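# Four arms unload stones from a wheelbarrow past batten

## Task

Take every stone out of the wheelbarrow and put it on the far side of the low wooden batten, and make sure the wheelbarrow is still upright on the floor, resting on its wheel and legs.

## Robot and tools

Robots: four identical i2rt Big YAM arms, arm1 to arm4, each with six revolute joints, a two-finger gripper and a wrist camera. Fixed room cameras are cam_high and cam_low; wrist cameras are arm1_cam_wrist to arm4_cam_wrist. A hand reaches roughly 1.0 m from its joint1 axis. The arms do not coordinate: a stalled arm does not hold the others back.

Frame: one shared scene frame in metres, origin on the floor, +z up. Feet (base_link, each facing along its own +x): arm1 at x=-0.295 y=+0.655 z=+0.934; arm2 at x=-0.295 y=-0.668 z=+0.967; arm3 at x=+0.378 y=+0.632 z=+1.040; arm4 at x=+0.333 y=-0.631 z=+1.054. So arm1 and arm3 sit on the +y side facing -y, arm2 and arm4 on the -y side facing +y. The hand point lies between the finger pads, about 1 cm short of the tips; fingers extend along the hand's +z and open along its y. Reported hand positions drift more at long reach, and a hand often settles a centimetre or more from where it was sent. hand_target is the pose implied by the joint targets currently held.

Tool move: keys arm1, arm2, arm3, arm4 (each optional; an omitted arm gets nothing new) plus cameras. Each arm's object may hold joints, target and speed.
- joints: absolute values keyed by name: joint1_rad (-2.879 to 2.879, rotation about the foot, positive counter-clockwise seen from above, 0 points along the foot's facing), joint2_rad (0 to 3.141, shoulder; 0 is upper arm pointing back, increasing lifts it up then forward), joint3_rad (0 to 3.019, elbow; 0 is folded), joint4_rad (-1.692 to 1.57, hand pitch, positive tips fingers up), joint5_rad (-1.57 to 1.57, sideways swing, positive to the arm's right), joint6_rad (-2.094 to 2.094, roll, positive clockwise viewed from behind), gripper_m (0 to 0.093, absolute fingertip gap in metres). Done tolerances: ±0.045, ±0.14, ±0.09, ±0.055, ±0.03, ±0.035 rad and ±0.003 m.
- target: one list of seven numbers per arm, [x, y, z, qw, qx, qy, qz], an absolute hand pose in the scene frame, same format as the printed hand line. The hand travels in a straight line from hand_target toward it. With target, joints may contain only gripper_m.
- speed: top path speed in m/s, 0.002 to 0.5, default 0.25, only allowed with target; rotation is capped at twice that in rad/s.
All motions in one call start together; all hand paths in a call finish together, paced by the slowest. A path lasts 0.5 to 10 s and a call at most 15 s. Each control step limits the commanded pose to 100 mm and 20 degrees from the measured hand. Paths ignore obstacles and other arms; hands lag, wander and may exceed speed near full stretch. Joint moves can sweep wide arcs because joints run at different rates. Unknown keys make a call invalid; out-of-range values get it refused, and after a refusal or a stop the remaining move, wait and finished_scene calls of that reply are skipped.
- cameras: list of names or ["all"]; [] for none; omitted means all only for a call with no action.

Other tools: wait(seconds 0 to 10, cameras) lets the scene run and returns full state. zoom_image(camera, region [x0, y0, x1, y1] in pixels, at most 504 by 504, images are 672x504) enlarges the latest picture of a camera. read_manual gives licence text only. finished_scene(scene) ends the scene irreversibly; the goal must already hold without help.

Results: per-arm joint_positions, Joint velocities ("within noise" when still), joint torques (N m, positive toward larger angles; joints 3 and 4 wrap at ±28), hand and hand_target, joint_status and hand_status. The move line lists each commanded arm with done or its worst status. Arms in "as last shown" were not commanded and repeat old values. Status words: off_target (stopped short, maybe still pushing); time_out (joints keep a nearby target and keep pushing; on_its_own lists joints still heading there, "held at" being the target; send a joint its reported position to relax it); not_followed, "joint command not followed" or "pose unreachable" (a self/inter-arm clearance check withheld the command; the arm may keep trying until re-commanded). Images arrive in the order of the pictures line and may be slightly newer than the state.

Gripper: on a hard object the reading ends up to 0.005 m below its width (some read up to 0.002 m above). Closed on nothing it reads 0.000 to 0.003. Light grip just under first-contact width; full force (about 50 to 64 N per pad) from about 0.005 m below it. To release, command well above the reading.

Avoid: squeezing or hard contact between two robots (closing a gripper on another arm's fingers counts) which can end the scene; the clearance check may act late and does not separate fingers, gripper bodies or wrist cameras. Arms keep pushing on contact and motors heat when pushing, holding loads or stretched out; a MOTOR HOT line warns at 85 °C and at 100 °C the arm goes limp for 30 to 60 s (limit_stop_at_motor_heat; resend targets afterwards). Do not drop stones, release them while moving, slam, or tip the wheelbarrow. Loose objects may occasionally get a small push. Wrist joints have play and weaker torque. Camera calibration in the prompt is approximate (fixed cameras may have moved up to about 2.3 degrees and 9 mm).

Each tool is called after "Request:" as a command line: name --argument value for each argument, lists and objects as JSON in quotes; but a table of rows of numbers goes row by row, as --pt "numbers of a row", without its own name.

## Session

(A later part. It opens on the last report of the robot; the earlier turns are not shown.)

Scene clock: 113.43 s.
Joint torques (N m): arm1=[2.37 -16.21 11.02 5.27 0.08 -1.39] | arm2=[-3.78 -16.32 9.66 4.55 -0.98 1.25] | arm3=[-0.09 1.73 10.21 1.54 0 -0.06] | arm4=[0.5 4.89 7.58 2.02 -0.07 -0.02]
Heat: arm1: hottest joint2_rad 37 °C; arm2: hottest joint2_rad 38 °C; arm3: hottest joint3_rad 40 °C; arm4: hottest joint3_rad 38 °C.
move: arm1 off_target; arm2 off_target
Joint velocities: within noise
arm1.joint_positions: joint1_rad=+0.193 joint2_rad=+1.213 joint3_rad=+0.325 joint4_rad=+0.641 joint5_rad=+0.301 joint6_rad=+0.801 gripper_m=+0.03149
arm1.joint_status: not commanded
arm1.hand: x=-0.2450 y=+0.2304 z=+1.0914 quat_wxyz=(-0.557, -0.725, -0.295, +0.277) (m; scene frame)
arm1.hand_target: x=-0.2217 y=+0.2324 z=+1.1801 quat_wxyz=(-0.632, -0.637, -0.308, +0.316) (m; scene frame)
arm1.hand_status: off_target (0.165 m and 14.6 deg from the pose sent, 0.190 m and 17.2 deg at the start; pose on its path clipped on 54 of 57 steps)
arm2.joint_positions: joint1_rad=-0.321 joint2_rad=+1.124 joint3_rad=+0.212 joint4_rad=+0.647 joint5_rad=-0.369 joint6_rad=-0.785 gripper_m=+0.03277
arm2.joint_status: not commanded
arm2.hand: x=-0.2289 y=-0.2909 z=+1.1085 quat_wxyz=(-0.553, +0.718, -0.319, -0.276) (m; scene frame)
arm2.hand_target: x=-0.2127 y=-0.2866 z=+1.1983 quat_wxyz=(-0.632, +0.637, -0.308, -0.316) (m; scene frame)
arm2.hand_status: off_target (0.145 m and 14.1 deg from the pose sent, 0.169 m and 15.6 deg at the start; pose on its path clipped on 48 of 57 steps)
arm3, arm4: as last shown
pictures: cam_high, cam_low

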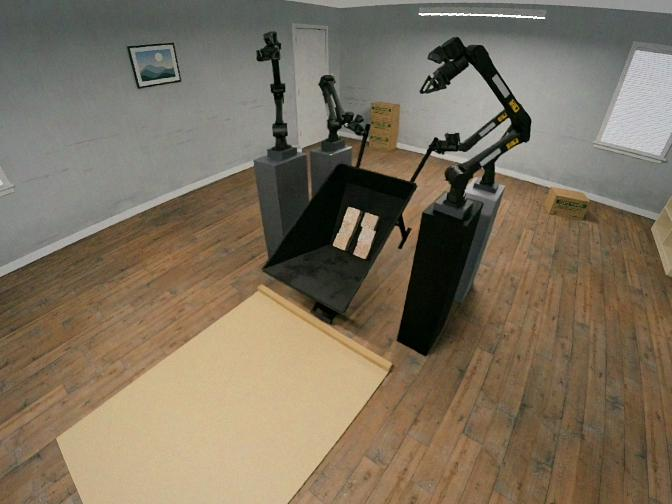

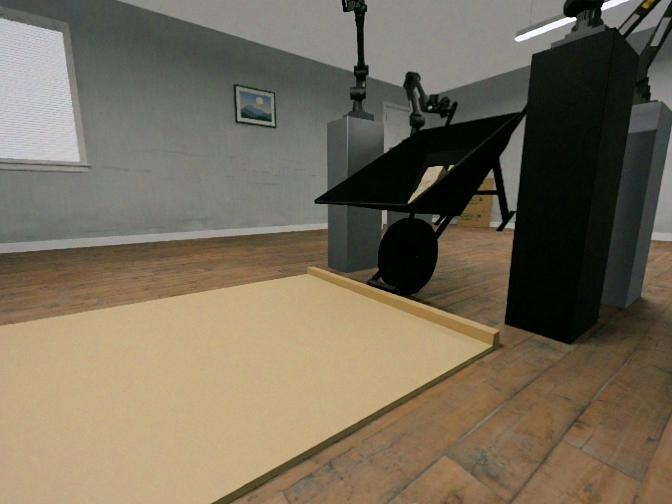

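Request:
move --arm1 '{"target": [-0.05, 0.235, 1.27, 0.6328, 0.6328, 0.3155, -0.3155], "speed": 0.12}' --arm2 '{"target": [-0.05, -0.286, 1.27, 0.6328, -0.6328, 0.3155, 0.3155], "speed": 0.12}' --cameras '["cam_low", "cam_high"]'

Scene clock: 119.77 s.
Joint torques (N m): arm1=[6.42 -11.46 16.44 3.23 -0.74 -1.04] | arm2=[-8 -11.34 14.22 2.59 0.18 0.95] | arm3=[-0.09 1.73 10.19 1.54 0 -0.06] | arm4=[0.44 4.84 7.61 2.02 -0.07 -0.03]
Heat: arm1: hottest joint2_rad 37 °C; arm2: hottest joint2_rad 37 °C; arm3: hottest joint3_rad 40 °C; arm4: hottest joint3_rad 38 °C.
move: arm1 off_target; arm2 off_target
Joint velocities: within noise
arm1.joint_positions: joint1_rad=+0.546 joint2_rad=+1.213 joint3_rad=+0.470 joint4_rad=+0.562 joint5_rad=+0.720 joint6_rad=+0.757 gripper_m=+0.03149
arm1.joint_status: not commanded
arm1.hand: x=-0.1474 y=+0.2319 z=+1.1501 quat_wxyz=(-0.567, -0.692, -0.292, +0.339) (m; scene frame)
arm1.hand_target: x=-0.0933 y=+0.2389 z=+1.2263 quat_wxyz=(-0.633, -0.635, -0.310, +0.318) (m; scene frame)
arm1.hand_status: off_target (0.155 m and 10.9 deg from the pose sent, 0.264 m and 14.6 deg at the start; pose on its path clipped on 94 of 97 steps)
arm2.joint_positions: joint1_rad=-0.700 joint2_rad=+1.180 joint3_rad=+0.378 joint4_rad=+0.603 joint5_rad=-0.828 joint6_rad=-0.753 gripper_m=+0.03276
arm2.joint_status: not commanded
arm2.hand: x=-0.1340 y=-0.2909 z=+1.1645 quat_wxyz=(-0.566, +0.685, -0.306, -0.342) (m; scene frame)
arm2.hand_target: x=-0.0815 y=-0.2928 z=+1.2418 quat_wxyz=(-0.632, +0.635, -0.310, -0.318) (m; scene frame)
arm2.hand_status: off_target (0.135 m and 10.2 deg from the pose sent, 0.241 m and 14.1 deg at the start; pose on its path clipped on 93 of 97 steps)
arm3, arm4: as last shown
pictures: cam_high, cam_low

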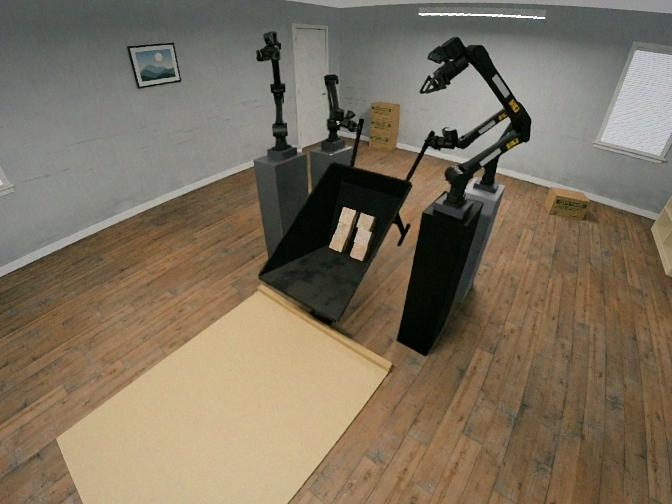

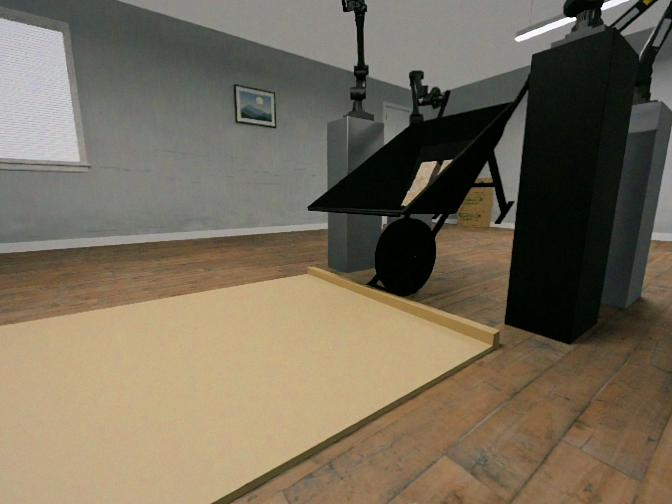

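Request:
move --arm1 '{"target": [0.08, 0.235, 1.34, 0.6540, 0.5993, 0.3404, -0.3119], "speed": 0.12}' --arm2 '{"target": [0.08, -0.29, 1.34, 0.6540, -0.5993, 0.3404, 0.3119], "speed": 0.12}' --cameras '["cam_low", "cam_high"]'

Scene clock: 122.53 s.
Joint torques (N m): arm1=[7.24 -8.06 16.18 5.42 -2.19 -1.13] | arm2=[-9.52 -8.35 13.34 4.67 1.68 0.96] | arm3=[-0.15 1.67 10.19 1.52 0 -0.07] | arm4=[0.44 4.84 7.58 2.03 -0.07 -0.03]
Heat: arm1: hottest joint2_rad 37 °C; arm2: hottest joint2_rad 37 °C; arm3: hottest joint3_rad 40 °C; arm4: hottest joint3_rad 38 °C.
move: arm1 off_target; arm2 off_target
Joint velocities: within noise
arm1.joint_positions: joint1_rad=+0.585 joint2_rad=+1.227 joint3_rad=+0.478 joint4_rad=+0.623 joint5_rad=+0.729 joint6_rad=+0.699 gripper_m=+0.03148
arm1.joint_status: not commanded
arm1.hand: x=-0.1291 y=+0.2337 z=+1.1601 quat_wxyz=(-0.582, -0.671, -0.306, +0.343) (m; scene frame)
arm1.hand_target: x=-0.0623 y=+0.2418 z=+1.2248 quat_wxyz=(-0.652, -0.604, -0.336, +0.312) (m; scene frame)
arm1.hand_status: off_target (0.276 m and 12.8 deg from the pose sent, 0.296 m and 15.9 deg at the start; pose on its path clipped on 68 of 70 steps)
arm2.joint_positions: joint1_rad=-0.736 joint2_rad=+1.218 joint3_rad=+0.392 joint4_rad=+0.695 joint5_rad=-0.845 joint6_rad=-0.678 gripper_m=+0.03275
arm2.joint_status: not commanded
arm2.hand: x=-0.1166 y=-0.2902 z=+1.1743 quat_wxyz=(-0.581, +0.663, -0.316, -0.351) (m; scene frame)
arm2.hand_target: x=-0.0499 y=-0.2974 z=+1.2385 quat_wxyz=(-0.652, +0.604, -0.336, -0.311) (m; scene frame)
arm2.hand_status: off_target (0.257 m and 12.3 deg from the pose sent, 0.277 m and 15.0 deg at the start; pose on its path clipped on 68 of 70 steps)
arm3, arm4: as last shown
pictures: cam_high, cam_low

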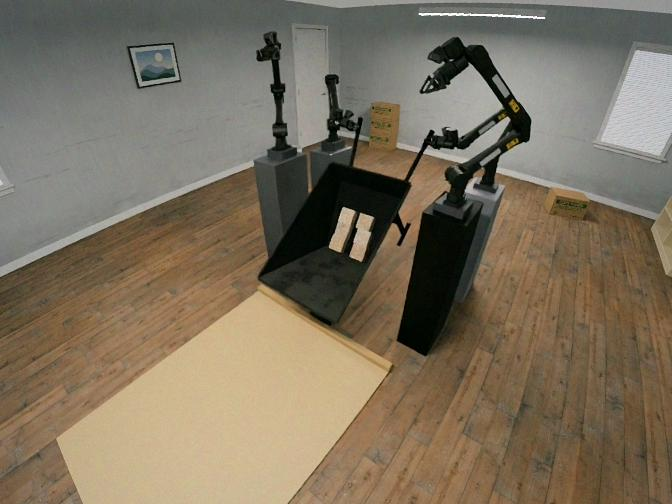

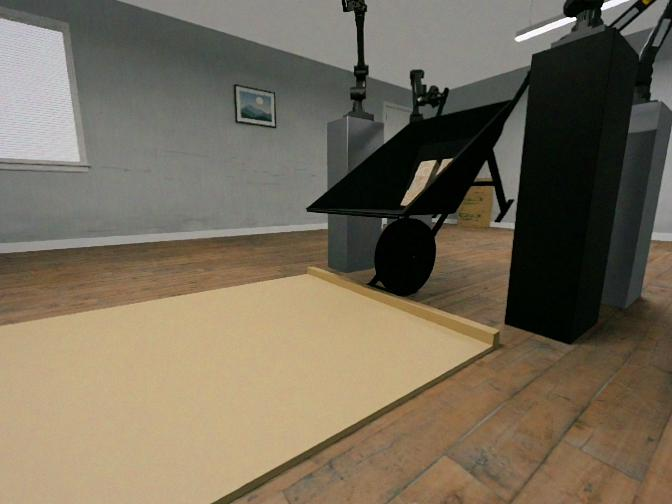

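Request:
move --arm1 '{"target": [0.08, 0.235, 1.40, 0.6540, 0.5993, 0.3404, -0.3119], "speed": 0.12}' --arm2 '{"target": [0.08, -0.29, 1.40, 0.6540, -0.5993, 0.3404, 0.3119], "speed": 0.12}' --cameras '["cam_low", "cam_high"]'

Request:
zoom_image --camera "cam_low" --region '[300, 180, 480, 320]'

Scene clock: 125.90 s.
Joint torques (N m): arm1=[5.48 -10.7 16.62 3.86 -2.56 -1.12] | arm2=[-7.65 -11.75 13.63 2.69 1.92 0.96] | arm3=[-0.09 1.67 10.21 1.54 0 -0.06] | arm4=[0.44 4.84 7.6 2.03 -0.07 -0.03]
Heat: arm1: hottest joint2_rad 37 °C; arm2: hottest joint2_rad 37 °C; arm3: hottest joint3_rad 41 °C; arm4: hottest joint3_rad 38 °C.
move: arm1 off_target; arm2 off_target
Joint velocities: within noise
arm1.joint_positions: joint1_rad=+0.586 joint2_rad=+1.224 joint3_rad=+0.478 joint4_rad=+0.623 joint5_rad=+0.717 joint6_rad=+0.692 gripper_m=+0.03148
arm1.joint_status: not commanded
arm1.hand: x=-0.1270 y=+0.2338 z=+1.1614 quat_wxyz=(-0.584, -0.668, -0.311, +0.341) (m; scene frame)
arm1.hand_target: x=-0.0702 y=+0.2410 z=+1.2362 quat_wxyz=(-0.654, -0.601, -0.336, +0.313) (m; scene frame)
arm1.hand_status: off_target (0.316 m and 12.2 deg from the pose sent, 0.318 m and 12.8 deg at the start; pose on its path clipped on 70 of 72 steps)
arm2.joint_positions: joint1_rad=-0.737 joint2_rad=+1.212 joint3_rad=+0.392 joint4_rad=+0.696 joint5_rad=-0.829 joint6_rad=-0.669 gripper_m=+0.03275
arm2.joint_status: not commanded
arm2.hand: x=-0.1140 y=-0.2904 z=+1.1764 quat_wxyz=(-0.584, +0.659, -0.322, -0.348) (m; scene frame)
arm2.hand_target: x=-0.0580 y=-0.2965 z=+1.2515 quat_wxyz=(-0.655, +0.601, -0.336, -0.313) (m; scene frame)
arm2.hand_status: off_target (0.296 m and 11.5 deg from the pose sent, 0.299 m and 12.3 deg at the start; pose on its path clipped on 70 of 72 steps)
arm3, arm4: as last shown
pictures: cam_high, cam_low

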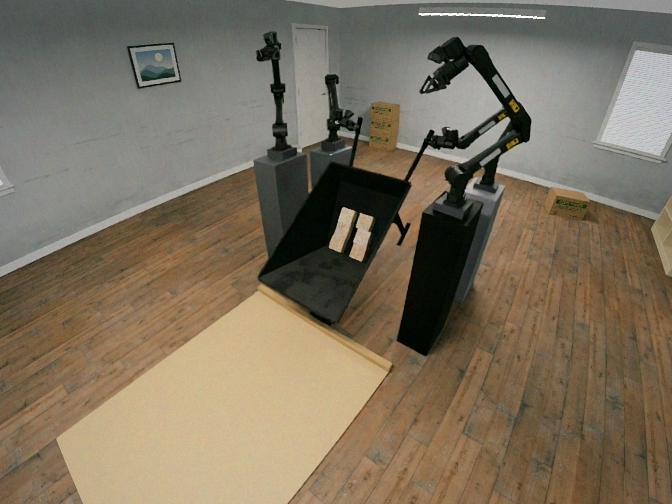

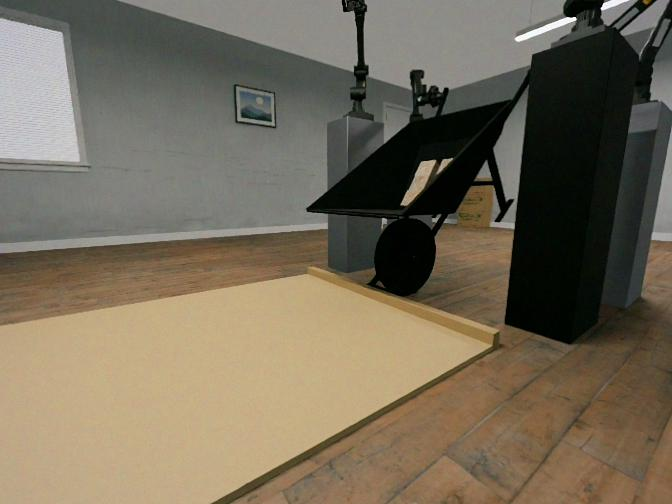

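Scaled by 2.800 from the camera's 672x504 image, which has a finer 960x720 frame.

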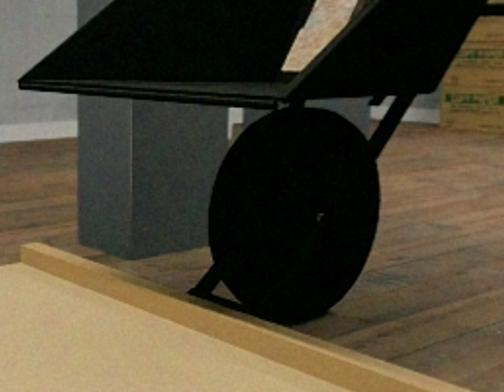

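Request:
move --arm1 '{"joints": {"joint1_rad": 0.80, "joint2_rad": 1.15, "joint3_rad": 0.66, "joint4_rad": 0.60, "joint5_rad": 0.70, "joint6_rad": 0.62}}' --arm2 '{"joints": {"joint1_rad": -0.95, "joint2_rad": 1.14, "joint3_rad": 0.58, "joint4_rad": 0.66, "joint5_rad": -0.80, "joint6_rad": -0.60}}' --cameras '["cam_low", "cam_high"]'

Scene clock: 134.97 s.
Joint torques (N m): arm1=[6.65 -12.63 16.9 4.05 -1.37 -0.41] | arm2=[-9.29 -12.86 13.57 3.11 0.82 0.3] | arm3=[-0.09 1.61 10.21 1.54 0 -0.06] | arm4=[0.5 4.84 7.57 2.03 -0.07 -0.03]
Heat: arm1: hottest joint3_rad 38 °C; arm2: hottest joint3_rad 39 °C; arm3: hottest joint3_rad 41 °C; arm4: hottest joint3_rad 39 °C.
move: arm1 time_out; arm2 time_out
Joint velocities: within noise
arm1.joint_positions: joint1_rad=+0.696 joint2_rad=+1.224 joint3_rad=+0.579 joint4_rad=+0.557 joint5_rad=+0.732 joint6_rad=+0.643 gripper_m=+0.03150
arm1.joint_status: joint1_rad time_out (moved +0.111 of +0.214); joint5_rad time_out (moved +0.015 of -0.017); the others done
arm1.on_its_own: joint1_rad reads +0.696 and still pushes toward +0.800 since a time_out; joint5_rad reads +0.732 and still pushes toward +0.700 since a time_out
arm1.hand: x=-0.0667 y=+0.2362 z=+1.1976 quat_wxyz=(-0.604, -0.639, -0.348, +0.325) (m; scene frame)
arm1.hand_target: x=-0.0158 y=+0.2607 z=+1.2819 quat_wxyz=(-0.687, -0.587, -0.332, +0.269) (m; scene frame)
arm1.hand_status: not commanded
arm2.joint_positions: joint1_rad=-0.843 joint2_rad=+1.208 joint3_rad=+0.492 joint4_rad=+0.624 joint5_rad=-0.825 joint6_rad=-0.627 gripper_m=+0.03275
arm2.joint_status: joint1_rad time_out (moved -0.106 of -0.213); the others done
arm2.on_its_own: joint1_rad reads -0.843 and still pushes toward -0.950 since a time_out
arm2.hand: x=-0.0538 y=-0.2946 z=+1.2113 quat_wxyz=(-0.607, +0.630, -0.360, -0.324) (m; scene frame)
arm2.hand_target: x=-0.0028 y=-0.3184 z=+1.2897 quat_wxyz=(-0.685, +0.586, -0.344, -0.264) (m; scene frame)
arm2.hand_status: not commanded
arm3, arm4: as last shown
pictures: cam_high, cam_low

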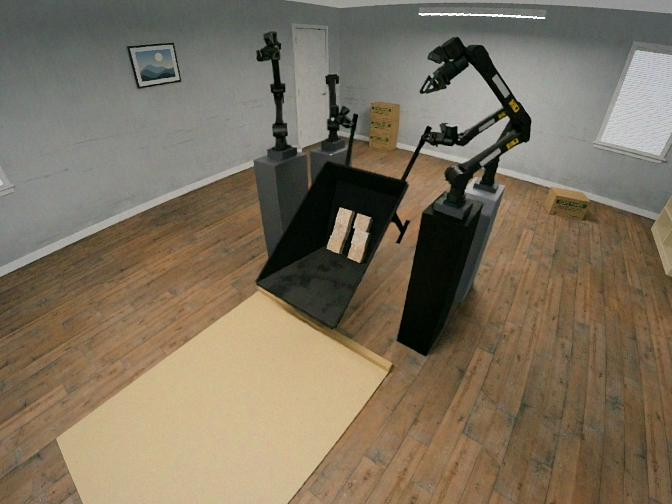

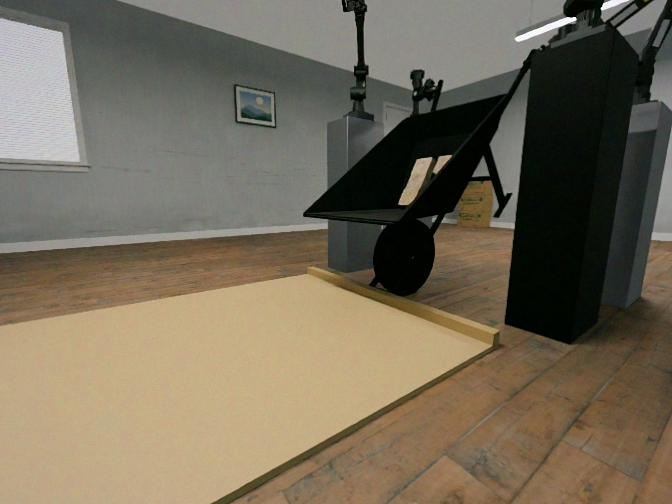

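Request:
move --arm1 '{"joints": {"joint1_rad": 0.95, "joint2_rad": 1.15, "joint3_rad": 0.78, "joint4_rad": 0.52, "joint5_rad": 0.72, "joint6_rad": 0.56}}' --arm2 '{"joints": {"joint1_rad": -1.10, "joint2_rad": 1.14, "joint3_rad": 0.70, "joint4_rad": 0.58, "joint5_rad": -0.82, "joint6_rad": -0.54}}' --cameras '["cam_low", "cam_high"]'

Scene clock: 137.77 s.
Joint torques (N m): arm1=[11.11 -16.38 16.96 4.1 -1.32 -0.44] | arm2=[-14.04 -16.62 14.04 3.23 0.74 0.36] | arm3=[-0.09 1.67 10.19 1.54 0 -0.06] | arm4=[0.44 4.89 7.57 2.03 -0.08 -0.02]
Heat: arm1: hottest joint3_rad 39 °C; arm2: hottest joint3_rad 41 °C; arm3: hottest joint3_rad 41 °C; arm4: hottest joint3_rad 39 °C.
move: arm1 time_out; arm2 time_out
Joint velocities: within noise
arm1.joint_positions: joint1_rad=+0.793 joint2_rad=+1.260 joint3_rad=+0.702 joint4_rad=+0.477 joint5_rad=+0.753 joint6_rad=+0.588 gripper_m=+0.03150
arm1.joint_status: joint1_rad time_out (moved +0.097 of +0.254); joint5_rad time_out (moved +0.021 of -0.012); the others done
arm1.on_its_own: joint1_rad reads +0.793 and still pushes toward +0.950 since a time_out; joint5_rad reads +0.753 and still pushes toward +0.720 since a time_out
arm1.hand: x=-0.0064 y=+0.2380 z=+1.2290 quat_wxyz=(-0.610, -0.614, -0.387, +0.319) (m; scene frame)
arm1.hand_target: x=+0.0520 y=+0.2962 z=+1.3308 quat_wxyz=(-0.708, -0.551, -0.371, +0.239) (m; scene frame)
arm1.hand_status: not commanded
arm2.joint_positions: joint1_rad=-0.939 joint2_rad=+1.240 joint3_rad=+0.612 joint4_rad=+0.541 joint5_rad=-0.843 joint6_rad=-0.575 gripper_m=+0.03267
arm2.joint_status: joint1_rad time_out (moved -0.096 of -0.257); joint6_rad time_out (moved +0.052 of +0.087); the others done
arm2.on_its_own: joint1_rad reads -0.939 and still pushes toward -1.100 since a time_out; joint6_rad reads -0.575 and still pushes toward -0.540 since a time_out
arm2.hand: x=+0.0050 y=-0.3002 z=+1.2404 quat_wxyz=(-0.613, +0.604, -0.399, -0.316) (m; scene frame)
arm2.hand_target: x=+0.0622 y=-0.3563 z=+1.3369 quat_wxyz=(-0.705, +0.549, -0.383, -0.234) (m; scene frame)
arm2.hand_status: not commanded
arm3.joint_positions: joint1_rad=+0.809 joint2_rad=+0.644 joint3_rad=+1.375 joint4_rad=-1.400 joint5_rad=+0.041 joint6_rad=+0.190 gripper_m=+0.09400
arm3.joint_status: not commanded
arm3.hand: x=+0.5356 y=+0.4586 z=+1.5559 quat_wxyz=(-0.411, -0.437, -0.786, +0.151) (m; scene frame)
arm3.hand_target: x=+0.5328 y=+0.4588 z=+1.5661 quat_wxyz=(-0.421, -0.438, -0.779, +0.155) (m; scene frame)
arm3.hand_status: not commanded
arm4.joint_positions: joint1_rad=-0.815 joint2_rad=+0.500 joint3_rad=+1.387 joint4_rad=-1.192 joint5_rad=+0.251 joint6_rad=+0.128 gripper_m=+0.09398
arm4.joint_status: not commanded
arm4.hand: x=+0.4991 y=-0.5239 z=+1.6502 quat_wxyz=(-0.570, +0.193, -0.780, -0.173) (m; scene frame)
arm4.hand_target: x=+0.4946 y=-0.5246 z=+1.6620 quat_wxyz=(-0.578, +0.195, -0.771, -0.183) (m; scene frame)
arm4.hand_status: not commanded
pictures: cam_high, cam_low

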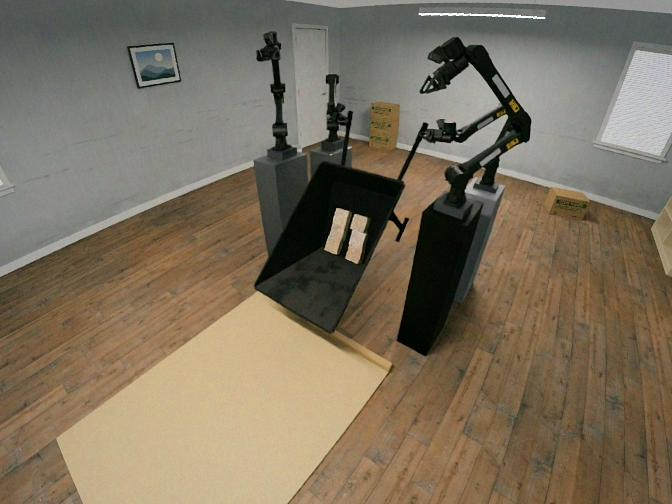

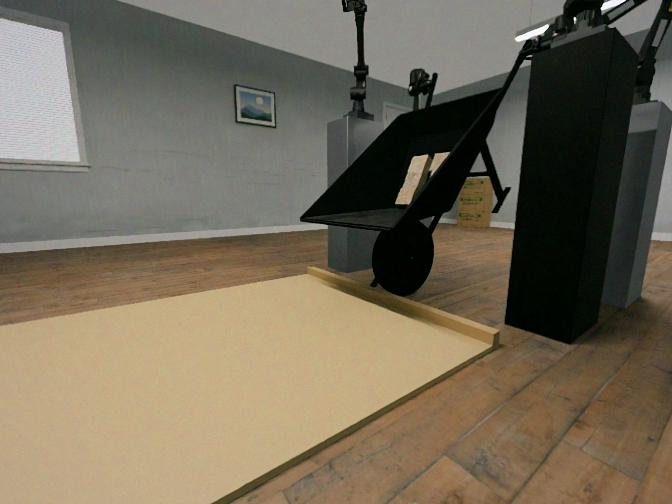

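Request:
move --arm1 '{"joints": {"joint1_rad": 1.0, "joint2_rad": 1.22, "joint3_rad": 0.92, "joint4_rad": 0.45, "joint5_rad": 0.80, "joint6_rad": 0.50}}' --arm2 '{"joints": {"joint1_rad": -1.15, "joint2_rad": 1.20, "joint3_rad": 0.83, "joint4_rad": 0.50, "joint5_rad": -0.89, "joint6_rad": -0.48}}' --cameras '["cam_low", "cam_high"]'

Scene clock: 141.77 s.
Joint torques (N m): arm1=[9.93 -16.79 19.37 3.82 -1.1 -0.68] | arm2=[-12.51 -17.03 15.98 2.88 0.48 0.65] | arm3=[-0.09 1.73 10.19 1.54 0 -0.06] | arm4=[0.44 4.78 7.6 2.02 -0.07 -0.03]
Heat: arm1: hottest joint3_rad 40 °C; arm2: hottest joint3_rad 43 °C; arm3: hottest joint3_rad 41 °C; arm4: hottest joint3_rad 39 °C.
move: arm1 time_out; arm2 time_out
Joint velocities: within noise
arm1.joint_positions: joint1_rad=+0.857 joint2_rad=+1.320 joint3_rad=+0.818 joint4_rad=+0.413 joint5_rad=+0.825 joint6_rad=+0.557 gripper_m=+0.03151
arm1.joint_status: joint1_rad time_out (moved +0.064 of +0.207); joint3_rad time_out (moved +0.116 of +0.218); joint6_rad time_out (moved -0.031 of -0.088); the others done
arm1.on_its_own: joint1_rad reads +0.857 and still pushes toward +1.000 since a time_out; joint3_rad reads +0.818 and still pushes toward +0.920 since a time_out; joint6_rad reads +0.557 and still pushes toward +0.500 since a time_out
arm1.hand: x=+0.0340 y=+0.2352 z=+1.2488 quat_wxyz=(-0.602, -0.608, -0.397, +0.333) (m; scene frame)
arm1.hand_target: x=+0.0873 y=+0.2925 z=+1.3601 quat_wxyz=(-0.696, -0.549, -0.379, +0.265) (m; scene frame)
arm1.hand_status: not commanded
arm2.joint_positions: joint1_rad=-1.005 joint2_rad=+1.291 joint3_rad=+0.718 joint4_rad=+0.471 joint5_rad=-0.906 joint6_rad=-0.545 gripper_m=+0.03264
arm2.joint_status: joint1_rad time_out (moved -0.066 of -0.211); joint3_rad time_out (moved +0.106 of +0.218); joint6_rad time_out (moved +0.031 of +0.095); the others done
arm2.on_its_own: joint1_rad reads -1.005 and still pushes toward -1.150 since a time_out; joint3_rad reads +0.718 and still pushes toward +0.830 since a time_out; joint6_rad reads -0.545 and still pushes toward -0.480 since a time_out
arm2.hand: x=+0.0448 y=-0.3033 z=+1.2585 quat_wxyz=(-0.605, +0.596, -0.415, -0.328) (m; scene frame)
arm2.hand_target: x=+0.0967 y=-0.3580 z=+1.3643 quat_wxyz=(-0.692, +0.545, -0.397, -0.260) (m; scene frame)
arm2.hand_status: not commanded
arm3, arm4: as last shown
pictures: cam_high, cam_low

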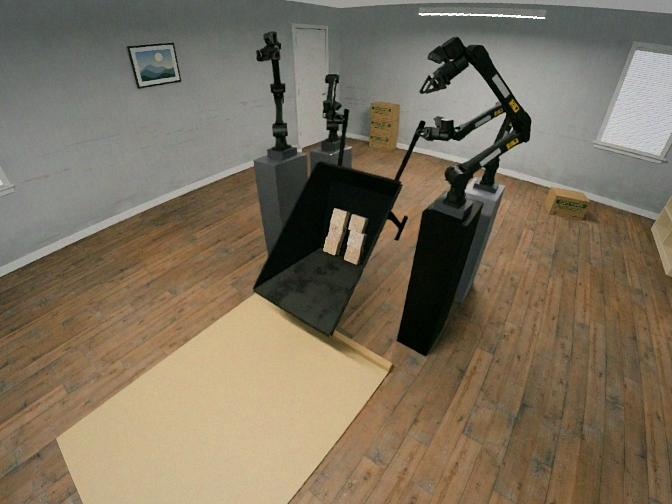

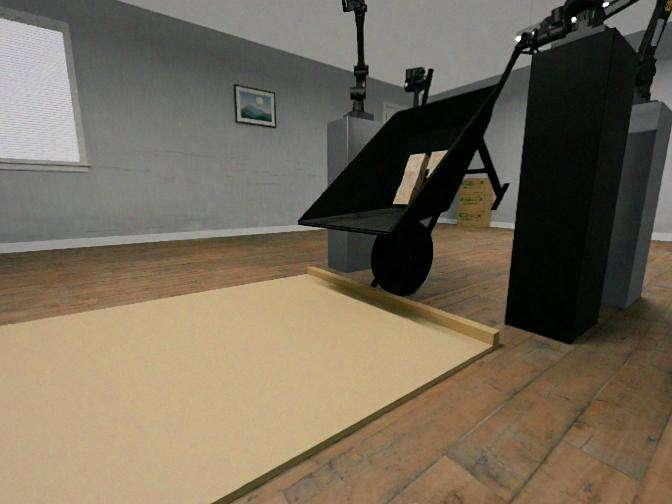

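Request:
move --arm1 '{"joints": {"joint1_rad": 1.11, "joint2_rad": 1.29, "joint3_rad": 1.02, "joint4_rad": 0.38, "joint5_rad": 0.87, "joint6_rad": 0.47}}' --arm2 '{"joints": {"joint1_rad": -1.26, "joint2_rad": 1.27, "joint3_rad": 0.92, "joint4_rad": 0.43, "joint5_rad": -0.95, "joint6_rad": -0.45}}' --cameras '["cam_low", "cam_high"]'

Scene clock: 144.70 s.
Joint torques (N m): arm1=[13.92 -18.14 17.7 3.18 -1.05 -0.71] | arm2=[-16.73 -17.9 14.54 2.26 0.55 0.71] | arm3=[-0.03 1.67 10.19 1.54 0 -0.06] | arm4=[0.44 4.84 7.6 2.02 -0.07 -0.03]
Heat: arm1: hottest joint3_rad 40 °C; arm2: hottest joint3_rad 44 °C; arm3: hottest joint3_rad 41 °C; arm4: hottest joint3_rad 39 °C.
move: arm1 time_out; arm2 time_out
Joint velocities: within noise
arm1.joint_positions: joint1_rad=+0.920 joint2_rad=+1.390 joint3_rad=+0.939 joint4_rad=+0.356 joint5_rad=+0.896 joint6_rad=+0.530 gripper_m=+0.03152
arm1.joint_status: joint1_rad time_out (moved +0.062 of +0.253); joint6_rad time_out (moved -0.028 of -0.087); the others done
arm1.on_its_own: joint1_rad reads +0.920 and still pushes toward +1.110 since a time_out; joint6_rad reads +0.530 and still pushes toward +0.470 since a time_out
arm1.hand: x=+0.0769 y=+0.2347 z=+1.2661 quat_wxyz=(-0.594, -0.602, -0.405, +0.347) (m; scene frame)
arm1.hand_target: x=+0.1418 y=+0.3200 z=+1.3658 quat_wxyz=(-0.683, -0.540, -0.412, +0.266) (m; scene frame)
arm1.hand_status: not commanded
arm2.joint_positions: joint1_rad=-1.067 joint2_rad=+1.357 joint3_rad=+0.830 joint4_rad=+0.413 joint5_rad=-0.968 joint6_rad=-0.522 gripper_m=+0.03263
arm2.joint_status: joint1_rad time_out (moved -0.061 of -0.255); joint3_rad time_out (moved +0.112 of +0.202); joint6_rad time_out (moved +0.023 of +0.095); the others done
arm2.on_its_own: joint1_rad reads -1.067 and still pushes toward -1.260 since a time_out; joint6_rad reads -0.522 and still pushes toward -0.450 since a time_out
arm2.hand: x=+0.0864 y=-0.3074 z=+1.2741 quat_wxyz=(-0.598, +0.588, -0.426, -0.339) (m; scene frame)
arm2.hand_target: x=+0.1482 y=-0.3906 z=+1.3653 quat_wxyz=(-0.678, +0.530, -0.438, -0.260) (m; scene frame)
arm2.hand_status: not commanded
arm3, arm4: as last shown
pictures: cam_high, cam_low

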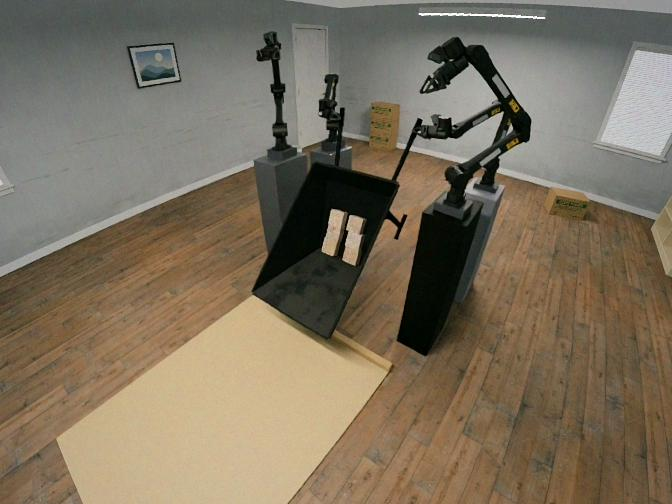

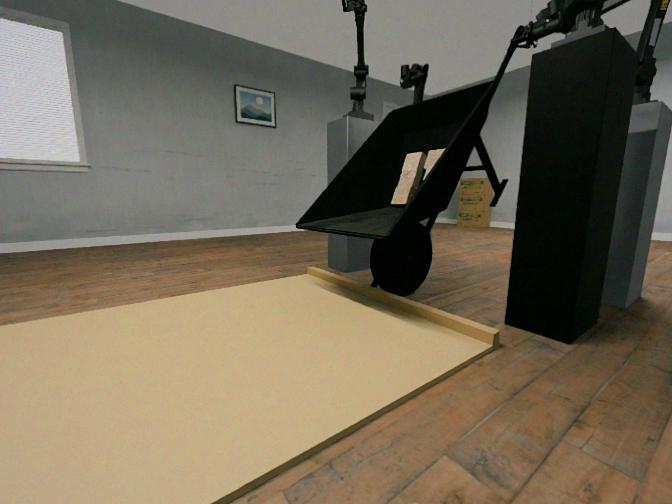

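Request:
move --arm1 '{"joints": {"joint1_rad": 1.12, "joint2_rad": 1.44, "joint3_rad": 1.16, "joint4_rad": 0.34, "joint5_rad": 0.95, "joint6_rad": 0.44}}' --arm2 '{"joints": {"joint1_rad": -1.27, "joint2_rad": 1.41, "joint3_rad": 1.05, "joint4_rad": 0.40, "joint5_rad": -1.02, "joint6_rad": -0.43}}' --cameras '["cam_low", "cam_high"]'

Scene clock: 147.87 s.
Joint torques (N m): arm1=[11.34 -11.75 20.67 2.54 -1.86 -0.85] | arm2=[-14.74 -13.45 16.27 1.62 1.19 0.7] | arm3=[-0.03 1.67 10.18 1.54 0 -0.06] | arm4=[0.44 4.89 7.6 2.02 -0.07 -0.03]
Heat: arm1: hottest joint3_rad 41 °C; arm2: hottest joint3_rad 46 °C; arm3: hottest joint3_rad 41 °C; arm4: hottest joint3_rad 39 °C.
move: arm1 time_out; arm2 time_out
Joint velocities: within noise
arm1.joint_positions: joint1_rad=+0.960 joint2_rad=+1.448 joint3_rad=+1.021 joint4_rad=+0.329 joint5_rad=+0.997 joint6_rad=+0.518 gripper_m=+0.03152
arm1.joint_status: joint1_rad time_out (moved +0.040 of +0.200); joint3_rad time_out (moved +0.082 of +0.221); joint5_rad time_out (moved +0.101 of +0.054); joint6_rad time_out (moved -0.012 of -0.090); the others done
arm1.on_its_own: joint1_rad reads +0.960 and still pushes toward +1.120 since a time_out; joint3_rad reads +1.021 and still pushes toward +1.133 since a time_out; joint5_rad reads +0.997 and still pushes toward +0.950 since a time_out; joint6_rad reads +0.518 and still pushes toward +0.440 since a time_out
arm1.hand: x=+0.0984 y=+0.2350 z=+1.2745 quat_wxyz=(-0.581, -0.608, -0.392, +0.372) (m; scene frame)
arm1.hand_target: x=+0.1816 y=+0.2991 z=+1.3392 quat_wxyz=(-0.645, -0.552, -0.428, +0.311) (m; scene frame)
arm1.hand_status: not commanded
arm2.joint_positions: joint1_rad=-1.100 joint2_rad=+1.427 joint3_rad=+0.926 joint4_rad=+0.397 joint5_rad=-1.057 joint6_rad=-0.500 gripper_m=+0.03262
arm2.joint_status: joint1_rad time_out (moved -0.034 of -0.203); joint3_rad time_out (moved +0.096 of +0.220); joint5_rad time_out (moved -0.089 of -0.052); joint6_rad time_out (moved +0.021 of +0.092); the others done
arm2.on_its_own: joint1_rad reads -1.100 and still pushes toward -1.270 since a time_out; joint3_rad reads +0.926 and still pushes toward +1.039 since a time_out; joint5_rad reads -1.057 and still pushes toward -1.020 since a time_out; joint6_rad reads -0.500 and still pushes toward -0.430 since a time_out
arm2.hand: x=+0.1119 y=-0.3047 z=+1.2856 quat_wxyz=(-0.589, +0.592, -0.412, -0.363) (m; scene frame)
arm2.hand_target: x=+0.1884 y=-0.3767 z=+1.3515 quat_wxyz=(-0.652, +0.539, -0.445, -0.296) (m; scene frame)
arm2.hand_status: not commanded
arm3, arm4: as last shown
pictures: cam_high, cam_low

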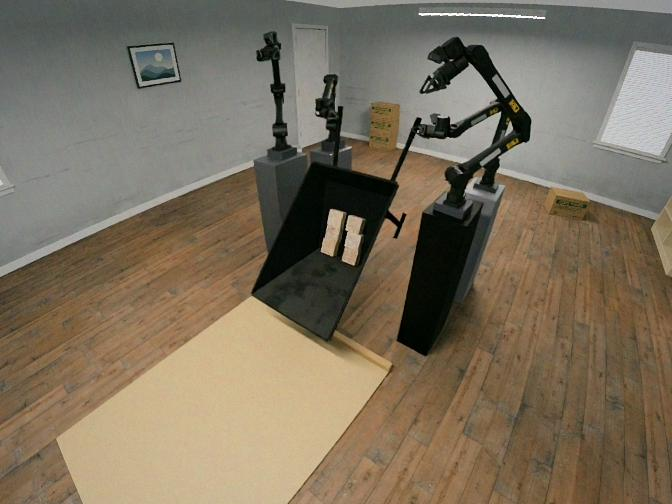

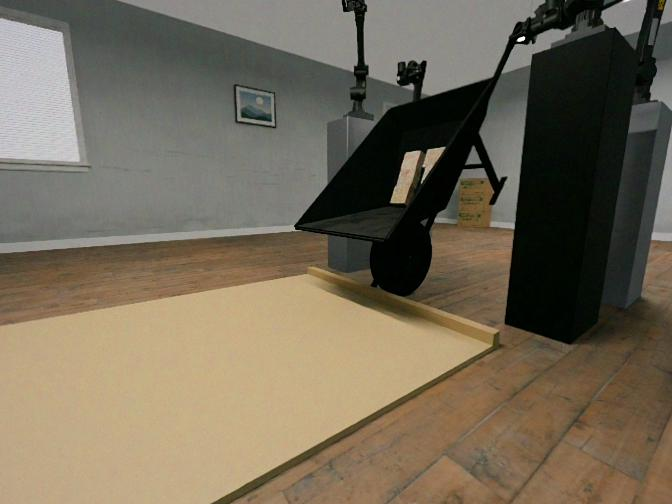

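Request:
zoom_image --camera "cam_high" --region '[230, 140, 430, 350]'

Request:
zoom_image --camera "cam_low" --region '[280, 60, 540, 310]'

Scaled by 2.400 from the camera's 672x504 image, which has a finer 960x720 frame.

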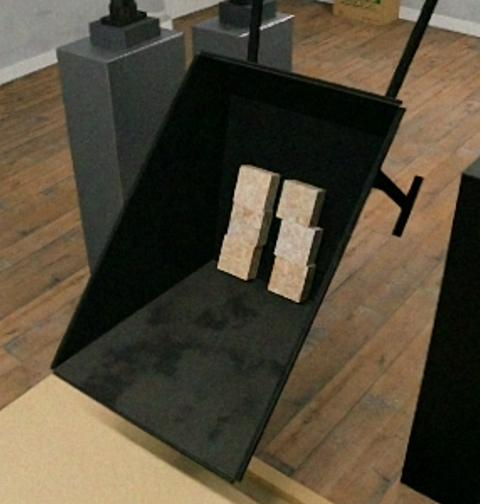

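Scaled by 1.938 from the camera's 672x504 image, which has a finer 960x720 frame.

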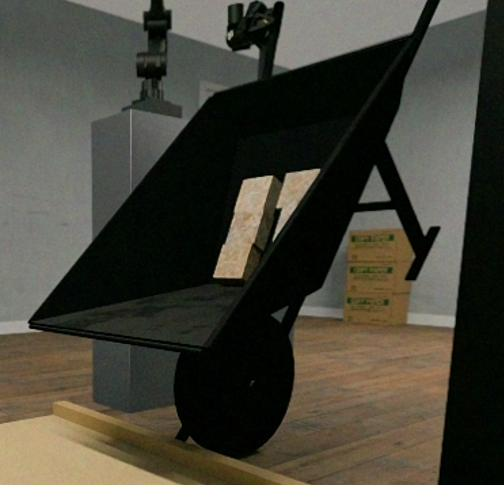

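Request:
move --arm1 '{"joints": {"joint1_rad": 1.14, "joint2_rad": 1.54, "joint3_rad": 1.25, "joint4_rad": 0.28, "joint5_rad": 0.95, "joint6_rad": 0.45}}' --arm2 '{"joints": {"joint1_rad": -1.28, "joint2_rad": 1.52, "joint3_rad": 1.15, "joint4_rad": 0.34, "joint5_rad": -1.02, "joint6_rad": -0.43}}' --cameras '["cam_high"]'

Scene clock: 154.03 s.
Joint torques (N m): arm1=[8.76 -10.11 20.38 2.21 -2.81 -0.5] | arm2=[-12.86 -12.28 14.64 1.17 1.97 0.37] | arm3=[-0.03 1.67 10.19 1.54 0.01 -0.06] | arm4=[0.5 4.89 7.58 2.02 -0.08 -0.03]
Heat: arm1: hottest joint3_rad 43 °C; arm2: hottest joint3_rad 48 °C; arm3: hottest joint3_rad 41 °C; arm4: hottest joint3_rad 39 °C.
move: arm1 time_out; arm2 time_out
Joint velocities: within noise
arm1.joint_positions: joint1_rad=+1.011 joint2_rad=+1.513 joint3_rad=+1.142 joint4_rad=+0.276 joint5_rad=+1.017 joint6_rad=+0.485 gripper_m=+0.03155
arm1.joint_status: joint1_rad time_out (moved +0.051 of +0.180); joint3_rad time_out (moved +0.121 of +0.229); joint5_rad time_out (moved +0.020 of -0.047); joint6_rad time_out (moved -0.032 of -0.068); the others done
arm1.on_its_own: joint1_rad reads +1.011 and still pushes toward +1.140 since a time_out; joint3_rad reads +1.142 and still pushes toward +1.250 since a time_out; joint5_rad reads +1.017 and still pushes toward +0.950 since a time_out; joint6_rad reads +0.485 and still pushes toward +0.450 since a time_out
arm1.hand: x=+0.1449 y=+0.2390 z=+1.2931 quat_wxyz=(-0.583, -0.595, -0.409, +0.372) (m; scene frame)
arm1.hand_target: x=+0.2263 y=+0.2934 z=+1.3338 quat_wxyz=(-0.636, -0.548, -0.447, +0.308) (m; scene frame)
arm1.hand_status: not commanded
arm2.joint_positions: joint1_rad=-1.131 joint2_rad=+1.504 joint3_rad=+1.063 joint4_rad=+0.345 joint5_rad=-1.078 joint6_rad=-0.466 gripper_m=+0.03262
arm2.joint_status: joint1_rad time_out (moved -0.031 of -0.180); joint5_rad time_out (moved -0.021 of +0.037); joint6_rad time_out (moved +0.034 of +0.070); the others done
arm2.on_its_own: joint1_rad reads -1.131 and still pushes toward -1.280 since a time_out; joint5_rad reads -1.078 and still pushes toward -1.020 since a time_out; joint6_rad reads -0.466 and still pushes toward -0.430 since a time_out
arm2.hand: x=+0.1558 y=-0.3010 z=+1.3059 quat_wxyz=(-0.588, +0.583, -0.422, -0.369) (m; scene frame)
arm2.hand_target: x=+0.2322 y=-0.3701 z=+1.3394 quat_wxyz=(-0.635, +0.533, -0.468, -0.305) (m; scene frame)
arm2.hand_status: not commanded
arm3, arm4: as last shown
pictures: cam_high

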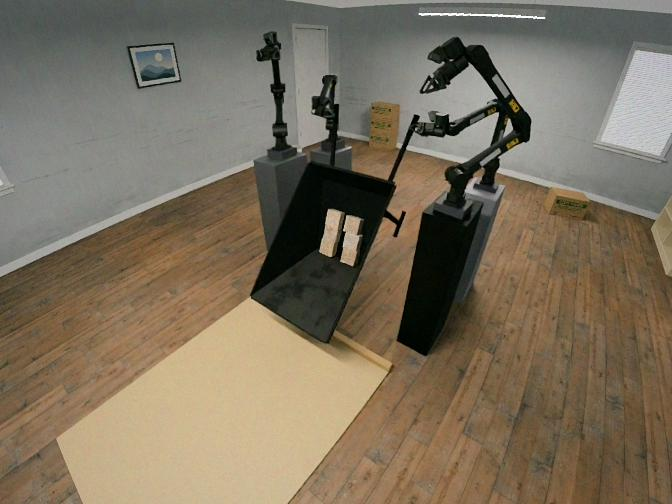

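Request:
move --arm1 '{"joints": {"joint1_rad": 1.17, "joint2_rad": 1.62, "joint3_rad": 1.38, "joint4_rad": 0.22, "joint5_rad": 0.96, "joint6_rad": 0.42}}' --arm2 '{"joints": {"joint1_rad": -1.31, "joint2_rad": 1.61, "joint3_rad": 1.29, "joint4_rad": 0.28, "joint5_rad": -1.02, "joint6_rad": -0.40}}' --cameras '["cam_high"]'

Scene clock: 156.63 s.
Joint torques (N m): arm1=[7.59 -11.05 19.74 2.15 -3.11 -0.42] | arm2=[-12.81 -12.92 14.42 1.09 2.31 0.27] | arm3=[-0.09 1.67 10.19 1.54 0.01 -0.06] | arm4=[0.5 4.89 7.57 2.03 -0.07 -0.03]
Heat: arm1: hottest joint3_rad 44 °C; arm2: hottest joint3_rad 48 °C; arm3: hottest joint3_rad 41 °C; arm4: hottest joint3_rad 39 °C.
move: arm1 time_out; arm2 time_out
Joint velocities: within noise
arm1.joint_positions: joint1_rad=+1.055 joint2_rad=+1.587 joint3_rad=+1.281 joint4_rad=+0.217 joint5_rad=+1.036 joint6_rad=+0.449 gripper_m=+0.03156
arm1.joint_status: joint1_rad time_out (moved +0.044 of +0.159); joint3_rad time_out (moved +0.139 of +0.238); joint5_rad time_out (moved +0.018 of -0.057); the others done
arm1.on_its_own: joint1_rad reads +1.055 and still pushes toward +1.170 since a time_out; joint3_rad reads +1.281 and still pushes toward +1.380 since a time_out; joint5_rad reads +1.036 and still pushes toward +0.960 since a time_out
arm1.hand: x=+0.1923 y=+0.2418 z=+1.3128 quat_wxyz=(-0.583, -0.582, -0.426, +0.375) (m; scene frame)
arm1.hand_target: x=+0.2680 y=+0.2965 z=+1.3447 quat_wxyz=(-0.631, -0.537, -0.464, +0.313) (m; scene frame)
arm1.hand_status: not commanded
arm2.joint_positions: joint1_rad=-1.161 joint2_rad=+1.583 joint3_rad=+1.209 joint4_rad=+0.288 joint5_rad=-1.086 joint6_rad=-0.426 gripper_m=+0.03261
arm2.joint_status: joint1_rad time_out (moved -0.030 of -0.179); joint5_rad time_out (moved -0.008 of +0.058); the others done
arm2.on_its_own: joint1_rad reads -1.161 and still pushes toward -1.310 since a time_out; joint5_rad reads -1.086 and still pushes toward -1.020 since a time_out
arm2.hand: x=+0.2027 y=-0.2993 z=+1.3265 quat_wxyz=(-0.588, +0.570, -0.437, -0.373) (m; scene frame)
arm2.hand_target: x=+0.2805 y=-0.3763 z=+1.3499 quat_wxyz=(-0.633, +0.518, -0.487, -0.306) (m; scene frame)
arm2.hand_status: not commanded
arm3, arm4: as last shown
pictures: cam_high

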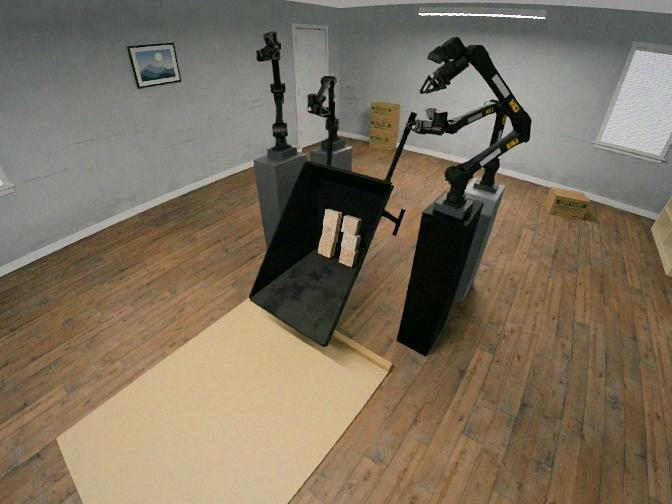

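Request:
move --arm1 '{"joints": {"joint1_rad": 1.20, "joint2_rad": 1.70, "joint3_rad": 1.53, "joint4_rad": 0.15, "joint5_rad": 0.96, "joint6_rad": 0.38}}' --arm2 '{"joints": {"joint1_rad": -1.33, "joint2_rad": 1.69, "joint3_rad": 1.44, "joint4_rad": 0.21, "joint5_rad": -1.02, "joint6_rad": -0.36}}' --cameras '["cam_high", "cam_low"]'

Scene clock: 159.40 s.
Joint torques (N m): arm1=[7 -12.34 19.99 2.22 -3.23 -0.46] | arm2=[-12.34 -14.51 14.52 1.07 2.41 0.3] | arm3=[-0.09 1.79 10.21 1.52 0 -0.06] | arm4=[0.5 4.84 7.58 2.02 -0.07 -0.03]
Heat: arm1: hottest joint3_rad 45 °C; arm2: hottest joint3_rad 47 °C; arm3: hottest joint3_rad 41 °C; arm4: hottest joint3_rad 39 °C.
move: arm1 time_out; arm2 time_out
Joint velocities: within noise
arm1.joint_positions: joint1_rad=+1.091 joint2_rad=+1.667 joint3_rad=+1.430 joint4_rad=+0.146 joint5_rad=+1.045 joint6_rad=+0.413 gripper_m=+0.03156
arm1.joint_status: joint1_rad time_out (moved +0.037 of +0.145); joint3_rad time_out (moved +0.149 of +0.249); joint5_rad time_out (moved +0.009 of -0.076); the others done
arm1.on_its_own: joint1_rad reads +1.091 and still pushes toward +1.200 since a time_out; joint3_rad reads +1.430 and still pushes toward +1.530 since a time_out; joint5_rad reads +1.045 and still pushes toward +0.969 since a time_out
arm1.hand: x=+0.2391 y=+0.2442 z=+1.3309 quat_wxyz=(-0.581, -0.568, -0.444, +0.378) (m; scene frame)
arm1.hand_target: x=+0.3109 y=+0.3020 z=+1.3624 quat_wxyz=(-0.629, -0.522, -0.480, +0.319) (m; scene frame)
arm1.hand_status: not commanded
arm2.joint_positions: joint1_rad=-1.186 joint2_rad=+1.663 joint3_rad=+1.360 joint4_rad=+0.218 joint5_rad=-1.090 joint6_rad=-0.390 gripper_m=+0.03261
arm2.joint_status: joint1_rad time_out (moved -0.025 of -0.169); joint5_rad time_out (moved -0.005 of +0.066); the others done
arm2.on_its_own: joint1_rad reads -1.186 and still pushes toward -1.330 since a time_out; joint5_rad reads -1.090 and still pushes toward -1.020 since a time_out
arm2.hand: x=+0.2476 y=-0.2979 z=+1.3452 quat_wxyz=(-0.585, +0.557, -0.453, -0.378) (m; scene frame)
arm2.hand_target: x=+0.3222 y=-0.3795 z=+1.3678 quat_wxyz=(-0.629, +0.503, -0.502, -0.313) (m; scene frame)
arm2.hand_status: not commanded
arm3, arm4: as last shown
pictures: cam_high, cam_low

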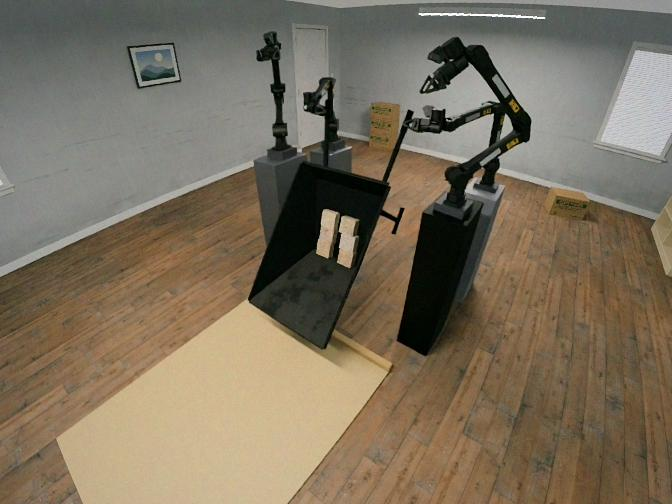

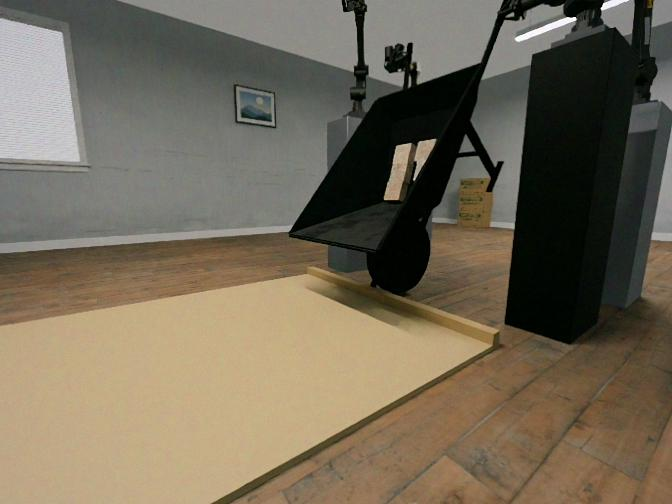

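Request:
move --arm1 '{"joints": {"joint1_rad": 1.23, "joint2_rad": 1.79, "joint3_rad": 1.69, "joint4_rad": 0.07, "joint5_rad": 0.97, "joint6_rad": 0.35}}' --arm2 '{"joints": {"joint1_rad": -1.35, "joint2_rad": 1.78, "joint3_rad": 1.60, "joint4_rad": 0.14, "joint5_rad": -1.03, "joint6_rad": -0.33}}' --cameras '["cam_high", "cam_low"]'

Scene clock: 162.10 s.
Joint torques (N m): arm1=[6.59 -13.86 19.7 2.18 -3.17 -0.42] | arm2=[-12.22 -16.09 14.42 1.05 2.23 0.22] | arm3=[-0.09 1.73 10.21 1.54 0.01 -0.06] | arm4=[0.44 4.89 7.6 2.04 -0.07 -0.03]
Heat: arm1: hottest joint3_rad 46 °C; arm2: hottest joint3_rad 47 °C; arm3: hottest joint3_rad 41 °C; arm4: hottest joint3_rad 39 °C.
move: arm1 time_out; arm2 time_out
Joint velocities: within noise
arm1.joint_positions: joint1_rad=+1.127 joint2_rad=+1.757 joint3_rad=+1.595 joint4_rad=+0.065 joint5_rad=+1.057 joint6_rad=+0.380 gripper_m=+0.03156
arm1.joint_status: joint1_rad time_out (moved +0.035 of +0.139); joint3_rad time_out (moved +0.165 of +0.260); joint5_rad time_out (moved +0.012 of -0.075); the others done
arm1.on_its_own: joint1_rad reads +1.127 and still pushes toward +1.230 since a time_out; joint3_rad reads +1.595 and still pushes toward +1.690 since a time_out; joint5_rad reads +1.057 and still pushes toward +0.981 since a time_out
arm1.hand: x=+0.2867 y=+0.2482 z=+1.3472 quat_wxyz=(-0.577, -0.554, -0.463, +0.383) (m; scene frame)
arm1.hand_target: x=+0.3534 y=+0.3091 z=+1.3751 quat_wxyz=(-0.623, -0.510, -0.496, +0.325) (m; scene frame)
arm1.hand_status: not commanded
arm2.joint_positions: joint1_rad=-1.208 joint2_rad=+1.753 joint3_rad=+1.524 joint4_rad=+0.149 joint5_rad=-1.093 joint6_rad=-0.351 gripper_m=+0.03260
arm2.joint_status: joint1_rad time_out (moved -0.022 of -0.164); joint5_rad time_out (moved -0.003 of +0.060); the others done
arm2.on_its_own: joint1_rad reads -1.208 and still pushes toward -1.350 since a time_out; joint5_rad reads -1.093 and still pushes toward -1.030 since a time_out
arm2.hand: x=+0.2930 y=-0.2961 z=+1.3622 quat_wxyz=(-0.583, +0.544, -0.467, -0.383) (m; scene frame)
arm2.hand_target: x=+0.3641 y=-0.3838 z=+1.3824 quat_wxyz=(-0.627, +0.493, -0.513, -0.319) (m; scene frame)
arm2.hand_status: not commanded
arm3, arm4: as last shown
pictures: cam_high, cam_low

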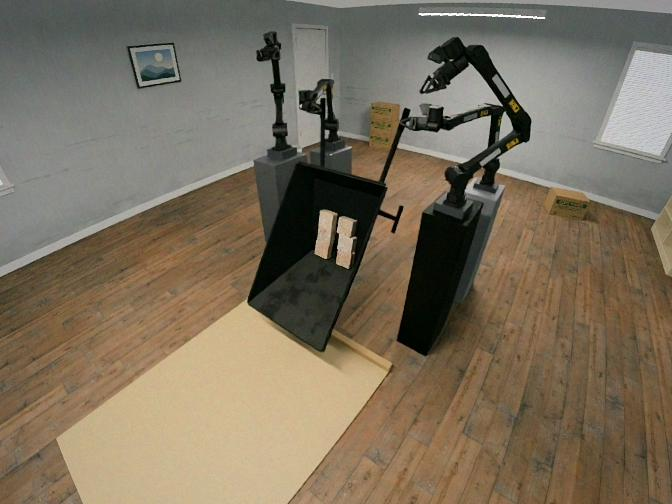

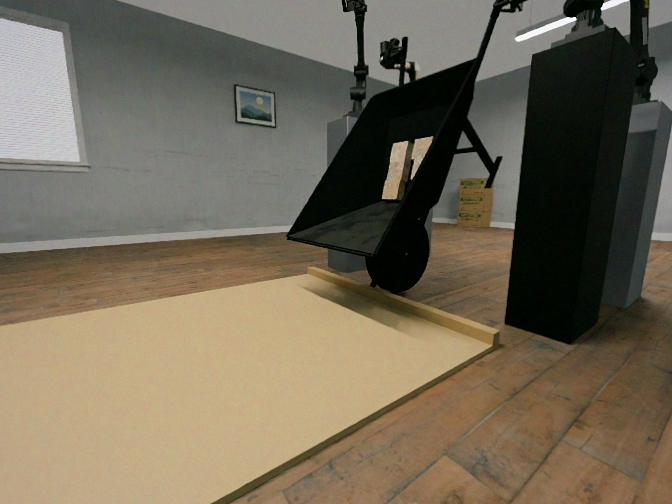

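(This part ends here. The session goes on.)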